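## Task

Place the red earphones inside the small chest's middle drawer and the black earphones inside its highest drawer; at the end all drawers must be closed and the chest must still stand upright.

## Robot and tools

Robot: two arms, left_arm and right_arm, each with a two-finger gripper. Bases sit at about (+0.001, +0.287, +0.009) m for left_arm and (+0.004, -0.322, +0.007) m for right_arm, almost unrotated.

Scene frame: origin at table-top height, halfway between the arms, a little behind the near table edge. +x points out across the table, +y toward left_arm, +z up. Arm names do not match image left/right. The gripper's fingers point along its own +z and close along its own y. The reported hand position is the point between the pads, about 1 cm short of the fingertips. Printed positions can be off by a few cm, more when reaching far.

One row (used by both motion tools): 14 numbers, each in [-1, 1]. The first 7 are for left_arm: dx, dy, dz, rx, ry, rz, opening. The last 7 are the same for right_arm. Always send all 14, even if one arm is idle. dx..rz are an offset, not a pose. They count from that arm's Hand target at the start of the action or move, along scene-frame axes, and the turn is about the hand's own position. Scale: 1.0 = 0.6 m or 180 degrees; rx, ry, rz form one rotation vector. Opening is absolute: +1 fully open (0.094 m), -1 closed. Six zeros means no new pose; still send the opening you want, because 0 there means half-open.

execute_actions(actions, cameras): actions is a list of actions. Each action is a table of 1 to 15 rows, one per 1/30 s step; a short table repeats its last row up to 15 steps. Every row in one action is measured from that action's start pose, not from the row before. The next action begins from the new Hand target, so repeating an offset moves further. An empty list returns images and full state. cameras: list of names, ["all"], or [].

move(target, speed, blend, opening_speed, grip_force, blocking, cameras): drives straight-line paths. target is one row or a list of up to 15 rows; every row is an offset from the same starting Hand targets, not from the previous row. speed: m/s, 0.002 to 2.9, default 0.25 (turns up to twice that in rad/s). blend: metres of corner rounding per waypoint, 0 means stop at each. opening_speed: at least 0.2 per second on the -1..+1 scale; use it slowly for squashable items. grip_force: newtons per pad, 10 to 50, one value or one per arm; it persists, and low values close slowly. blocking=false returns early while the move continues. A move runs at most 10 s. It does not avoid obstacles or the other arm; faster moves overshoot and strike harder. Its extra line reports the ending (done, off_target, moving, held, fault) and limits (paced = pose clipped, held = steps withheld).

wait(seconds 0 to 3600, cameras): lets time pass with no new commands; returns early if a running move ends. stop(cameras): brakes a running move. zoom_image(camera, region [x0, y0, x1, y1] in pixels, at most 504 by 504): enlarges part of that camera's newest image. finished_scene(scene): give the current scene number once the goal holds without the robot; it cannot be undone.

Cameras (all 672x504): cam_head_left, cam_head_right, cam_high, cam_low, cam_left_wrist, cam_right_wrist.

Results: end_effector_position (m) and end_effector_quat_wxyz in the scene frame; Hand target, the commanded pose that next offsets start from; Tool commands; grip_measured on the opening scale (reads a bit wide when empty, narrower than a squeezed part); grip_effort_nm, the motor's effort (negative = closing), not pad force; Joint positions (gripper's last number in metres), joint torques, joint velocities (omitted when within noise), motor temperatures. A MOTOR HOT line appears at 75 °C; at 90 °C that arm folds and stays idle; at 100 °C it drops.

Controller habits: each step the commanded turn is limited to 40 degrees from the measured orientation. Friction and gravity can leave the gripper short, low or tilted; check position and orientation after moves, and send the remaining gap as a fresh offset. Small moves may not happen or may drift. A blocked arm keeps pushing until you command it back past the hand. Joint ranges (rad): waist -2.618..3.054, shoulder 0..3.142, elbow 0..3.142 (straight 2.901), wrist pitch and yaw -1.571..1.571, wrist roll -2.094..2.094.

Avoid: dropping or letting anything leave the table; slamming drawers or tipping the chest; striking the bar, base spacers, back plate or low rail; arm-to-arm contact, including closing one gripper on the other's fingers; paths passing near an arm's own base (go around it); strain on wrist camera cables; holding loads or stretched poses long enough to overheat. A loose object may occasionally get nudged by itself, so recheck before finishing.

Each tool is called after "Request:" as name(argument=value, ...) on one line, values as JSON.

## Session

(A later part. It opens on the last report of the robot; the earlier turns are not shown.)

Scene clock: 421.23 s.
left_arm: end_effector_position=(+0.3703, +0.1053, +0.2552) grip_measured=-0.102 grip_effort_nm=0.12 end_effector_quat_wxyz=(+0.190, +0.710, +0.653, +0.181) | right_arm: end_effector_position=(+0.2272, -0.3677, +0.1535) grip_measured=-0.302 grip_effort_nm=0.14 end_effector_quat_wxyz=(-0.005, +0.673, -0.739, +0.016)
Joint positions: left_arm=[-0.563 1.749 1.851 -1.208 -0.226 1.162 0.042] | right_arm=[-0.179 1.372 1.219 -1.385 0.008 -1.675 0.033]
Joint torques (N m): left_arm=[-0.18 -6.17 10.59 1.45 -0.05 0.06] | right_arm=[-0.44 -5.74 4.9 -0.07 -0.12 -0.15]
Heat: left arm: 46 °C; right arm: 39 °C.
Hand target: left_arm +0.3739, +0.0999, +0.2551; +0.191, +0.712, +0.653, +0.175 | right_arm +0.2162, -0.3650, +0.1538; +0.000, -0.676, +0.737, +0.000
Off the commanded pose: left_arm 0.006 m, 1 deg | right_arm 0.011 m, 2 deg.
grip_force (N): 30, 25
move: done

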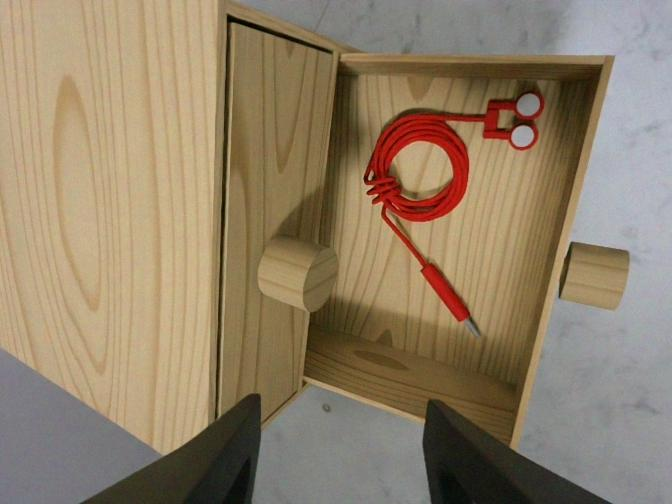

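Request:
move(target=[[-0.2065,0.0052,-0.05,-0.3703,-0.1027,0.3544,-0.95,0,0,0,0,0,0,-0.3],[-0.17,0.0052,-0.232,-0.3703,-0.1027,0.3544,-0.95,0,0,0,0,0,0,-0.3],[0.0785,-0.0157,-0.2285,-0.3703,-0.1027,0.3544,-0.95,0,0,0,0,0,0,-0.3]], speed=[0.3,0.15,0.07], blend=[0.02,0.0,0], grip_force=[50,25], cameras=["cam_left_wrist","cam_low"])

Scene clock: 453.67 s.
left_arm: end_effector_position=(+0.4083, +0.0950, +0.1099) grip_measured=-0.948 grip_effort_nm=-0.13 end_effector_quat_wxyz=(+0.493, +0.038, +0.869, -0.018) | right_arm: end_effector_position=(+0.2272, -0.3677, +0.1535) grip_measured=-0.302 grip_effort_nm=0.14 end_effector_quat_wxyz=(-0.005, +0.673, -0.739, +0.016)
Joint positions: left_arm=[-0.619 1.691 0.833 0.237 -0.434 -0.289 0.002] | right_arm=[-0.179 1.372 1.219 -1.385 0.008 -1.675 0.033]
Joint torques (N m): left_arm=[0.7 -5.6 10.78 2.63 -0.22 0.29] | right_arm=[-0.46 -5.74 4.85 -0.07 -0.12 -0.15]
Heat: left arm: 45 °C; right arm: 39 °C.
Hand target: left_arm +0.4210, +0.0905, +0.1179; +0.506, +0.037, +0.861, -0.022 | right_arm +0.2162, -0.3650, +0.1538; +0.000, -0.676, +0.737, +0.000
Off the commanded pose: left_arm 0.016 m, 2 deg | right_arm 0.011 m, 2 deg.
grip_force (N): 50, 25
move: off_target (left_arm)
Images, in order (width x height): cam_low 672x504, cam_left_wrist 672x504.

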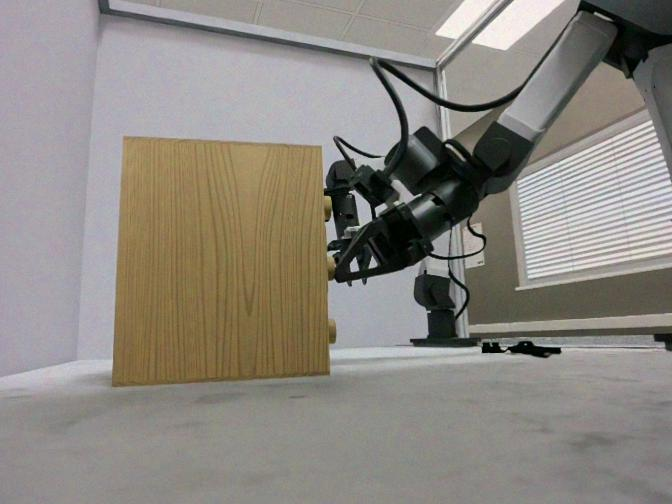

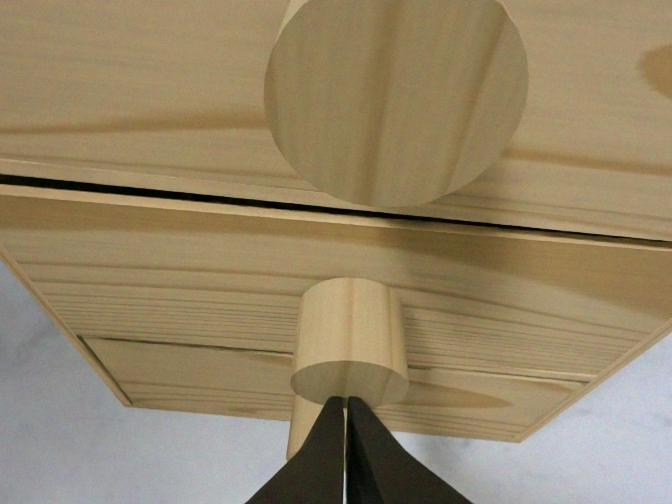

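Request:
move(target=[[0.0133,-0.001,0.003,0,0,0,-0.95,0,0,0,0,0,0,-0.3],[-0.102,0.009,0.112,0,0,0,0.5,0,0,0,0,0,0,-0.3],[0.0395,0.0,0.1335,0,0,0,0.5,0,0,0,0,0,0,-0.3],[0.0395,0.0,0.1335,0,0,0,-0.55,0,0,0,0,0,0,-0.3]], speed=[0.05,0.15,0.12,0.1], cameras=["cam_left_wrist","cam_low"])

Scene clock: 479.57 s.
left_arm: end_effector_position=(+0.4344, +0.0932, +0.1915) grip_measured=-0.420 grip_effort_nm=-1.04 end_effector_quat_wxyz=(+0.498, +0.041, +0.866, -0.020) | right_arm: end_effector_position=(+0.2272, -0.3677, +0.1535) grip_measured=-0.302 grip_effort_nm=0.14 end_effector_quat_wxyz=(-0.005, +0.673, -0.739, +0.016)
Joint positions: left_arm=[-0.576 1.633 1.113 -0.077 -0.396 -0.254 0.027] | right_arm=[-0.179 1.372 1.219 -1.385 0.008 -1.675 0.033]
Joint torques (N m): left_arm=[0.53 -5.85 11.73 2.5 -0.25 0.17] | right_arm=[-0.46 -5.72 4.83 -0.06 -0.12 -0.14]
Motor temperatures (°C): left_arm=[26 37 46 42 24 23 25] | right_arm=[24 38 35 28 25 22 23]
Heat: left arm: 46 °C; right arm: 38 °C.
Hand target: left_arm +0.4447, +0.0906, +0.1979; +0.506, +0.037, +0.861, -0.022 | right_arm +0.2162, -0.3650, +0.1538; +0.000, -0.676, +0.737, +0.000
Off the commanded pose: left_arm 0.012 m, 1 deg | right_arm 0.011 m, 2 deg.
grip_force (N): 50, 25
move: off_target (left_arm); target 2's new opening was sent with left_arm's hand 0.014 m and 2 deg from that target; target 4's new opening was sent with left_arm's hand 0.013 m and 1 deg from that target
Images, in order (width x height): cam_low 672x504, cam_left_wrist 672x504.

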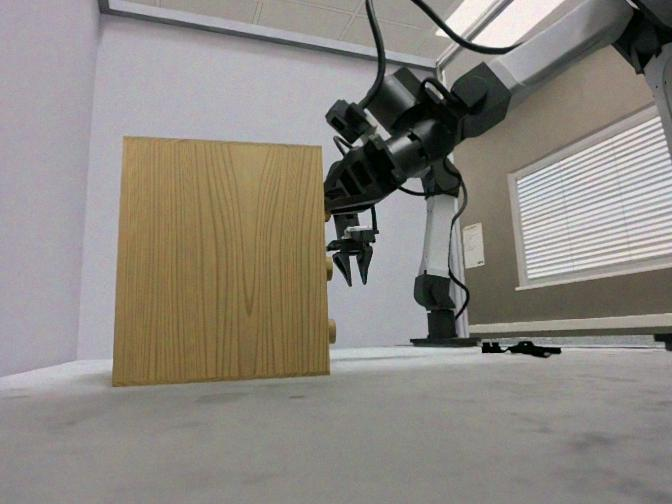

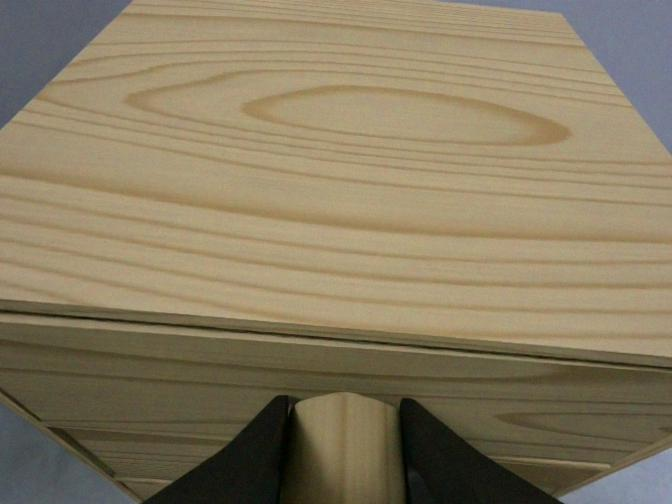

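Request:
move(target=[[-0.205,0.018,0,0,0,0,-0.55,0,0,0,0,0,0,-0.3],[-0.205,0.018,0,0,0,0,0.2,0,0,0,0,0,0,-0.3],[-0.3245,0.029,0.01,0,0,0,0.2,0,0,0,0,0,0,-0.3],[-0.466,0.024,-0.13,0.285,0.239,-0.447,0.8,0,0,0,0,0,0,-0.3]], speed=[0.08,0.1,0.2,0.35], blend=[0,0,0.03,0], cameras=["cam_left_wrist","cam_low"])

Scene clock: 505.50 s.
left_arm: end_effector_position=(+0.1625, +0.1122, +0.1162) grip_measured=+0.797 grip_effort_nm=0.11 end_effector_quat_wxyz=(-0.002, +0.730, +0.684, +0.005) | right_arm: end_effector_position=(+0.2272, -0.3677, +0.1535) grip_measured=-0.302 grip_effort_nm=0.13 end_effector_quat_wxyz=(-0.005, +0.673, -0.739, +0.016)
Joint positions: left_arm=[-0.833 1.463 1.132 -1.255 0.003 0.821 0.084] | right_arm=[-0.179 1.372 1.219 -1.385 0.008 -1.675 0.033]
Joint torques (N m): left_arm=[-0.5 -3.56 10.07 0.36 0.07 0.27] | right_arm=[-0.47 -5.72 4.85 -0.07 -0.12 -0.14]
Heat: left arm: 47 °C; right arm: 38 °C.
Hand target: left_arm +0.1651, +0.1050, +0.1200; +0.001, +0.736, +0.677, +0.001 | right_arm +0.2162, -0.3650, +0.1538; +0.000, -0.676, +0.737, +0.000
Off the commanded pose: left_arm 0.009 m, 1 deg | right_arm 0.011 m, 2 deg.
grip_force (N): 50, 25
move: done
Images, in order (width x height): cam_low 672x504, cam_left_wrist 672x504.

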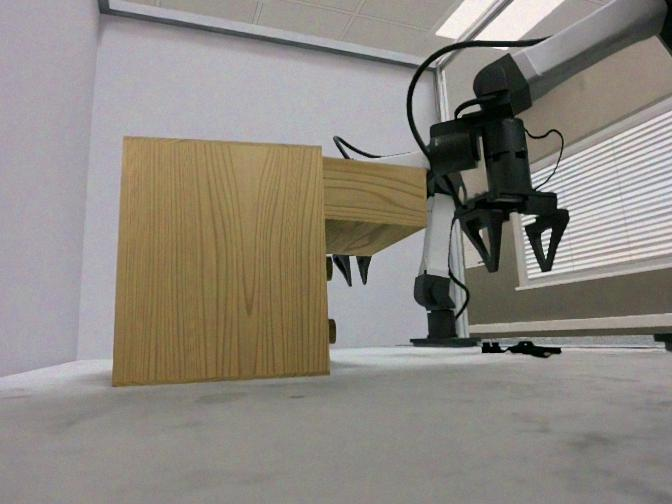

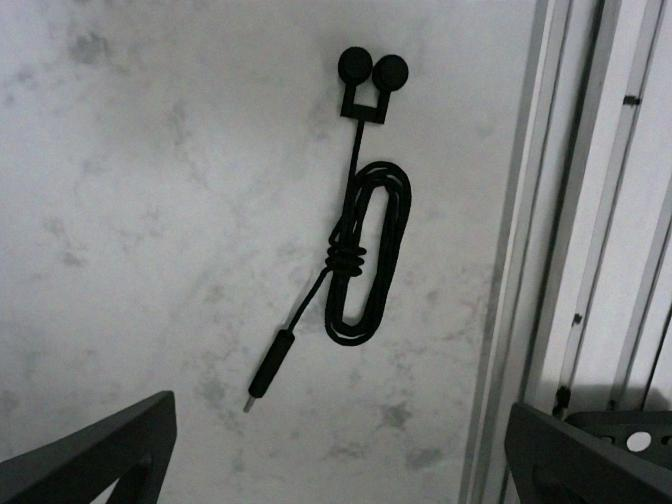

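Request:
move(target=[[-0.025,-0.009,-0.2,0,0,0,0.4,0,0,0,0,0,0,-0.3],[-0.025,-0.009,-0.2,0,0,0,-0.9,0,0,0,0,0,0,-0.3],[-0.025,-0.009,0.05,0,0,0,-0.9,0,0,0,0,0,0,-0.3]], speed=[0.12,0.1,0.15], grip_force=[30,25], cameras=["cam_left_wrist"])

Scene clock: 540.57 s.
left_arm: end_effector_position=(+0.1457, +0.1036, +0.1403) grip_measured=-0.762 grip_effort_nm=-0.67 end_effector_quat_wxyz=(-0.015, +0.737, +0.675, +0.001) | right_arm: end_effector_position=(+0.2272, -0.3677, +0.1535) grip_measured=-0.302 grip_effort_nm=0.14 end_effector_quat_wxyz=(-0.005, +0.673, -0.739, +0.016)
Joint positions: left_arm=[-0.901 1.466 1.231 -1.376 0.014 0.776 0.011] | right_arm=[-0.179 1.372 1.219 -1.385 0.008 -1.675 0.033]
Joint torques (N m): left_arm=[0.25 -5.93 10.09 0.3 -0.03 0.11] | right_arm=[-0.46 -5.72 4.86 -0.06 -0.11 -0.15]
Motor temperatures (°C): left_arm=[26 33 47 35 24 23 26] | right_arm=[24 38 35 28 25 22 23]
Heat: left arm: 47 °C; right arm: 38 °C.
Hand target: left_arm +0.1502, +0.0995, +0.1500; +0.001, +0.736, +0.677, +0.001 | right_arm +0.2162, -0.3650, +0.1538; +0.000, -0.676, +0.737, +0.000
Off the commanded pose: left_arm 0.011 m, 2 deg | right_arm 0.011 m, 2 deg.
grip_force (N): 30, 25
move: off_target (left_arm); target 2's new opening was sent with left_arm's hand 0.011 m and 0 deg from that target

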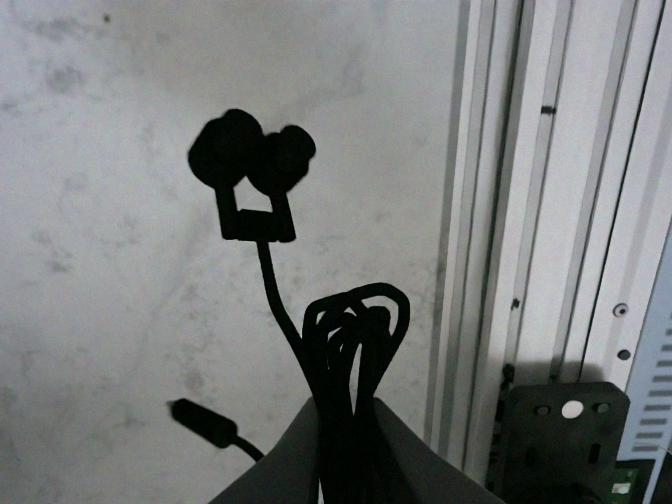

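Request:
move(target=[[0.15,-0.0075,0.25,-0.0057,-0.082,0.0015,-0.9,0,0,0,0,0,0,-0.3],[0.3963,-0.009,0.2967,-0.0114,-0.1635,0.003,-0.9,0,0,0,0,0,0,-0.3]], speed=[0.2,0.18], blend=[0.04,0], cameras=["cam_left_wrist","cam_low"])

Scene clock: 553.60 s.
left_arm: end_effector_position=(+0.3814, +0.0936, +0.3313) grip_measured=-0.762 grip_effort_nm=-0.66 end_effector_quat_wxyz=(+0.218, +0.702, +0.653, +0.180) | right_arm: end_effector_position=(+0.2272, -0.3677, +0.1535) grip_measured=-0.302 grip_effort_nm=0.14 end_effector_quat_wxyz=(-0.005, +0.673, -0.739, +0.016)
Joint positions: left_arm=[-0.566 1.981 2.496 -1.567 -0.211 1.151 0.011] | right_arm=[-0.179 1.372 1.219 -1.385 0.008 -1.675 0.033]
Joint torques (N m): left_arm=[0.44 -6.76 8.9 1.58 -0.25 0.23] | right_arm=[-0.47 -5.72 4.86 -0.07 -0.12 -0.14]
Heat: left arm: 48 °C; right arm: 38 °C.
Hand target: left_arm +0.3880, +0.0942, +0.3280; +0.186, +0.708, +0.658, +0.176 | right_arm +0.2162, -0.3650, +0.1538; +0.000, -0.676, +0.737, +0.000
Off the commanded pose: left_arm 0.007 m, 4 deg | right_arm 0.011 m, 2 deg.
joint sent to its limit (left arm) — joint 4 (wrist pitch), lower limit. The joint targets are off in orientation, not in position.
grip_force (N): 30, 25
move: off_target (left_arm)
Images, in order (width x height): cam_low 672x504, cam_left_wrist 672x504.

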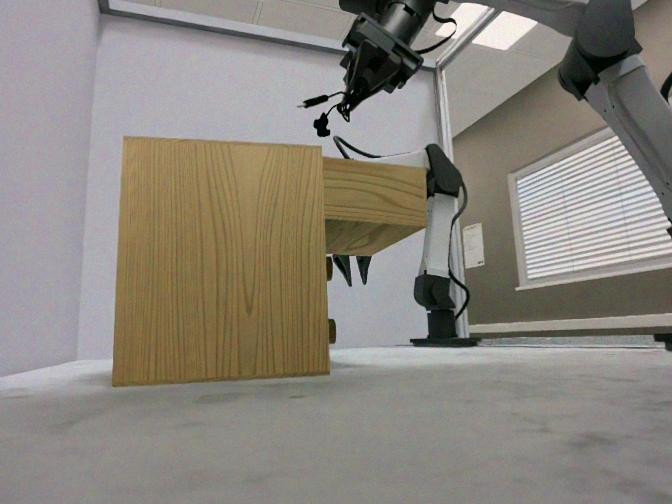

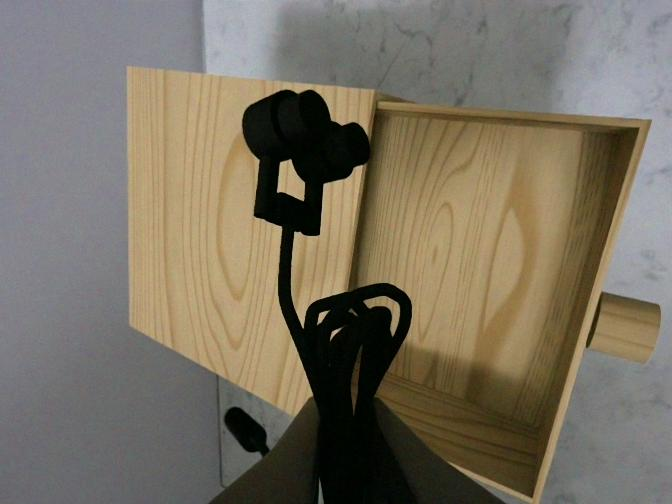

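Request:
move(target=[[-0.0633,0,0.0,0,0,0,-0.9,0,0,0,0,0,0,-0.3],[-0.0633,0,-0.1417,0,0,0,-0.9,0,0,0,0,0,0,-0.3]], speed=[0.12,0.12], blend=[0.015,0], cameras=["cam_left_wrist","cam_low"])

Scene clock: 566.53 s.
left_arm: end_effector_position=(+0.3527, +0.0932, +0.2370) grip_measured=-0.762 grip_effort_nm=-0.67 end_effector_quat_wxyz=(+0.175, +0.713, +0.658, +0.170) | right_arm: end_effector_position=(+0.2272, -0.3677, +0.1535) grip_measured=-0.302 grip_effort_nm=0.14 end_effector_quat_wxyz=(-0.005, +0.673, -0.739, +0.016)
Joint positions: left_arm=[-0.617 1.732 1.777 -1.2 -0.237 1.103 0.011] | right_arm=[-0.179 1.372 1.219 -1.385 0.008 -1.675 0.033]
Joint torques (N m): left_arm=[-0.47 -10.89 6.22 1.58 -0.27 0] | right_arm=[-0.46 -5.72 4.85 -0.06 -0.12 -0.15]
Heat: left arm: 48 °C; right arm: 38 °C.
Hand target: left_arm +0.3499, +0.0941, +0.2429; +0.186, +0.709, +0.658, +0.176 | right_arm +0.2162, -0.3650, +0.1538; +0.000, -0.676, +0.737, +0.000
Off the commanded pose: left_arm 0.007 m, 2 deg | right_arm 0.011 m, 2 deg.
grip_force (N): 30, 25
move: done
Images, in order (width x height): cam_low 672x504, cam_left_wrist 672x504.

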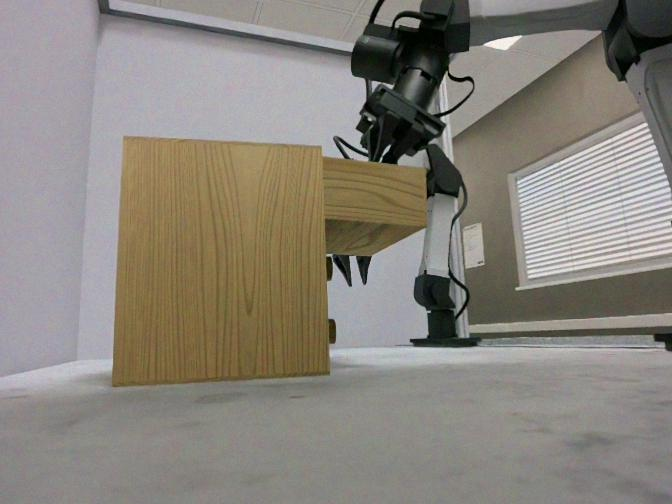

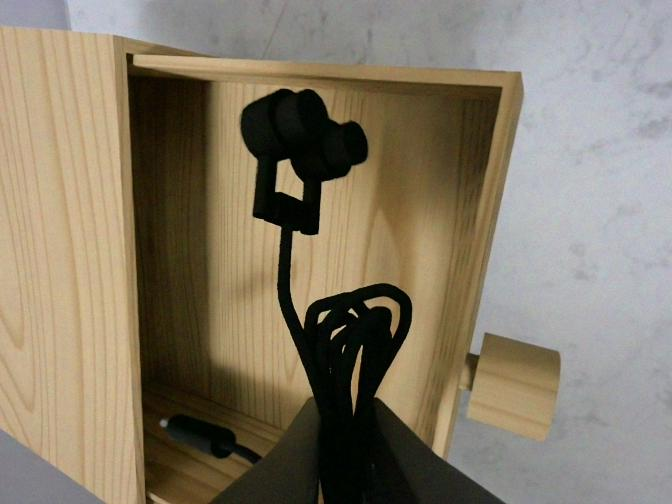

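Request:
move(target=[0.04,0,-0.0815,0,0,0,-0.9,0,0,0,0,0,0,-0.3], speed=0.1, cameras=["cam_left_wrist"])

Scene clock: 578.50 s.
left_arm: end_effector_position=(+0.3723, +0.0924, +0.2028) grip_measured=-0.762 grip_effort_nm=-0.67 end_effector_quat_wxyz=(+0.192, +0.705, +0.659, +0.178) | right_arm: end_effector_position=(+0.2272, -0.3677, +0.1535) grip_measured=-0.302 grip_effort_nm=0.14 end_effector_quat_wxyz=(-0.005, +0.673, -0.739, +0.016)
Joint positions: left_arm=[-0.593 1.731 1.617 -0.997 -0.237 1.118 0.011] | right_arm=[-0.179 1.372 1.219 -1.385 0.008 -1.675 0.033]
Joint torques (N m): left_arm=[0.69 -7.87 6.46 1.73 -0.1 0.23] | right_arm=[-0.47 -5.74 4.83 -0.07 -0.12 -0.14]
Heat: left arm: 46 °C; right arm: 38 °C.
Hand target: left_arm +0.3740, +0.0942, +0.1940; +0.186, +0.709, +0.658, +0.176 | right_arm +0.2162, -0.3650, +0.1538; +0.000, -0.676, +0.737, +0.000
Off the commanded pose: left_arm 0.009 m, 1 deg | right_arm 0.011 m, 2 deg.
grip_force (N): 30, 25
move: done

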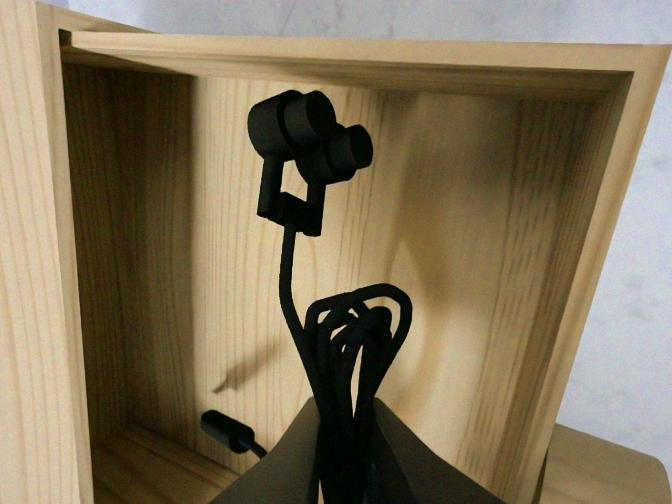

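Request:
move(target=[[0.007,0,-0.02,0,0,0,-0.9,0,0,0,0,0,0,-0.3],[0.007,0,-0.02,0,0,0,-0.1,0,0,0,0,0,0,-0.3],[-0.01,0,0.2,0,0,0,-0.1,0,0,0,0,0,0,-0.3]], speed=[0.1,0.1,0.12], cameras=["cam_left_wrist"])

Scene clock: 592.17 s.
left_arm: end_effector_position=(+0.3656, +0.1000, +0.3175) grip_measured=-0.102 grip_effort_nm=0.12 end_effector_quat_wxyz=(+0.189, +0.705, +0.659, +0.181) | right_arm: end_effector_position=(+0.2272, -0.3677, +0.1535) grip_measured=-0.302 grip_effort_nm=0.14 end_effector_quat_wxyz=(-0.005, +0.673, -0.739, +0.016)
Joint positions: left_arm=[-0.584 1.914 2.354 -1.553 -0.239 1.129 0.042] | right_arm=[-0.179 1.372 1.219 -1.385 0.008 -1.675 0.033]
Joint torques (N m): left_arm=[-0.55 -6.49 9.11 1.42 -0.1 0.04] | right_arm=[-0.44 -5.74 4.83 -0.06 -0.12 -0.14]
Motor temperatures (°C): left_arm=[26 38 45 37 24 23 26] | right_arm=[24 38 35 28 25 22 23]
Heat: left arm: 45 °C; right arm: 38 °C.
Hand target: left_arm +0.3679, +0.0942, +0.3141; +0.186, +0.709, +0.658, +0.176 | right_arm +0.2162, -0.3650, +0.1538; +0.000, -0.676, +0.737, +0.000
Off the commanded pose: left_arm 0.007 m, 1 deg | right_arm 0.011 m, 2 deg.
grip_force (N): 30, 25
move: done; target 2's new opening was sent with left_arm's hand 0.013 m and 1 deg from that target

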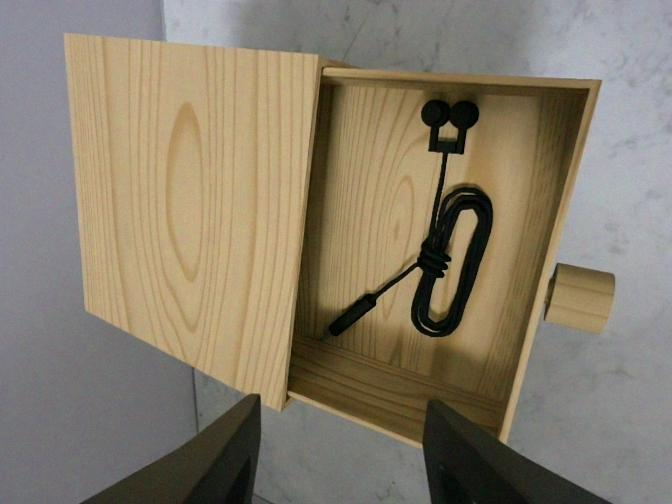

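Request:
move(target=[[-0.1965,0.0147,-0.0735,-0.3703,-0.1027,0.3544,-0.95,0,0,0,0,0,0,-0.3],[-0.16,0.0147,-0.21,-0.3703,-0.1027,0.3544,-0.95,0,0,0,0,0,0,-0.3],[0.105,-0.0078,-0.202,-0.3703,-0.1027,0.3544,-0.95,0,0,0,0,0,0,-0.3],[-0.063,0.006,-0.19,-0.3703,-0.1027,0.3544,-0.95,0,0,0,0,0,0,-0.3]], speed=[0.3,0.15,0.07,0.15], blend=[0.02,0.0,0,0], cameras=["cam_left_wrist","cam_low","cam_head_left"])

Scene clock: 611.60 s.
left_arm: end_effector_position=(+0.3345, +0.0928, +0.2012) grip_measured=-0.948 grip_effort_nm=-0.12 end_effector_quat_wxyz=(+0.500, +0.042, +0.865, -0.031) | right_arm: end_effector_position=(+0.2272, -0.3677, +0.1535) grip_measured=-0.302 grip_effort_nm=0.14 end_effector_quat_wxyz=(-0.005, +0.673, -0.739, +0.016)
Joint positions: left_arm=[-0.772 1.309 0.879 -0.212 -0.539 -0.384 0.002] | right_arm=[-0.179 1.372 1.219 -1.385 0.008 -1.675 0.033]
Joint torques (N m): left_arm=[-0.49 -6.89 6.93 2.23 -0.52 -0.05] | right_arm=[-0.46 -5.75 4.85 -0.07 -0.12 -0.15]
Heat: left arm: 45 °C; right arm: 38 °C.
Hand target: left_arm +0.3301, +0.0978, +0.2000; +0.502, +0.035, +0.864, -0.027 | right_arm +0.2162, -0.3650, +0.1538; +0.000, -0.676, +0.737, +0.000
Off the commanded pose: left_arm 0.007 m, 1 deg | right_arm 0.011 m, 2 deg.
grip_force (N): 30, 25
move: done
Images, in order (width x height): cam_head_left 672x504, cam_low 672x504, cam_left_wrist 672x504.

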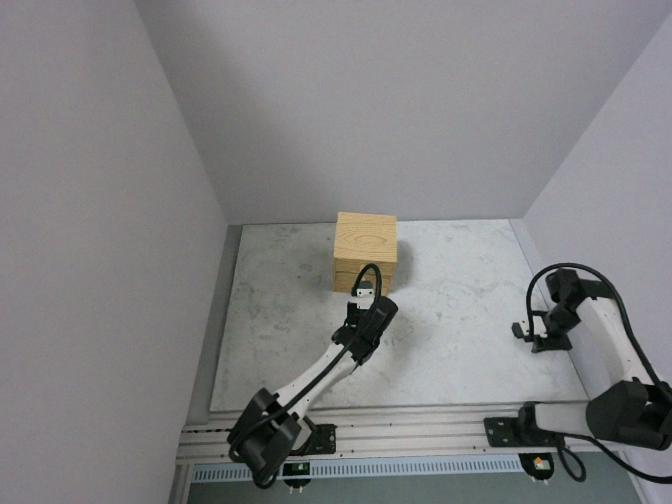

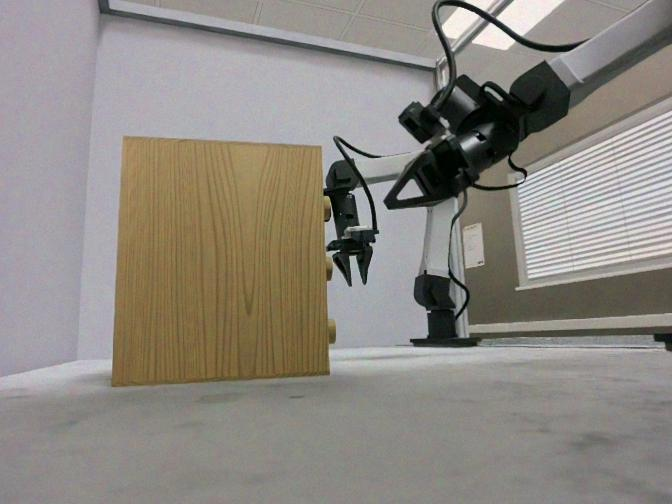

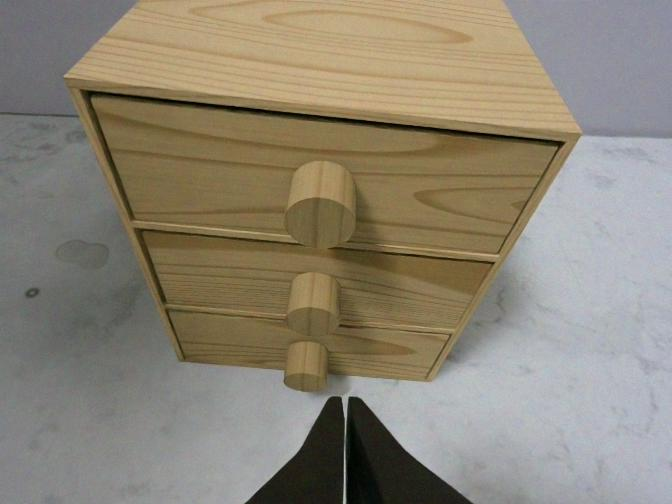

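Request:
finished_scene(scene=2)

The scene is finished: the task was done.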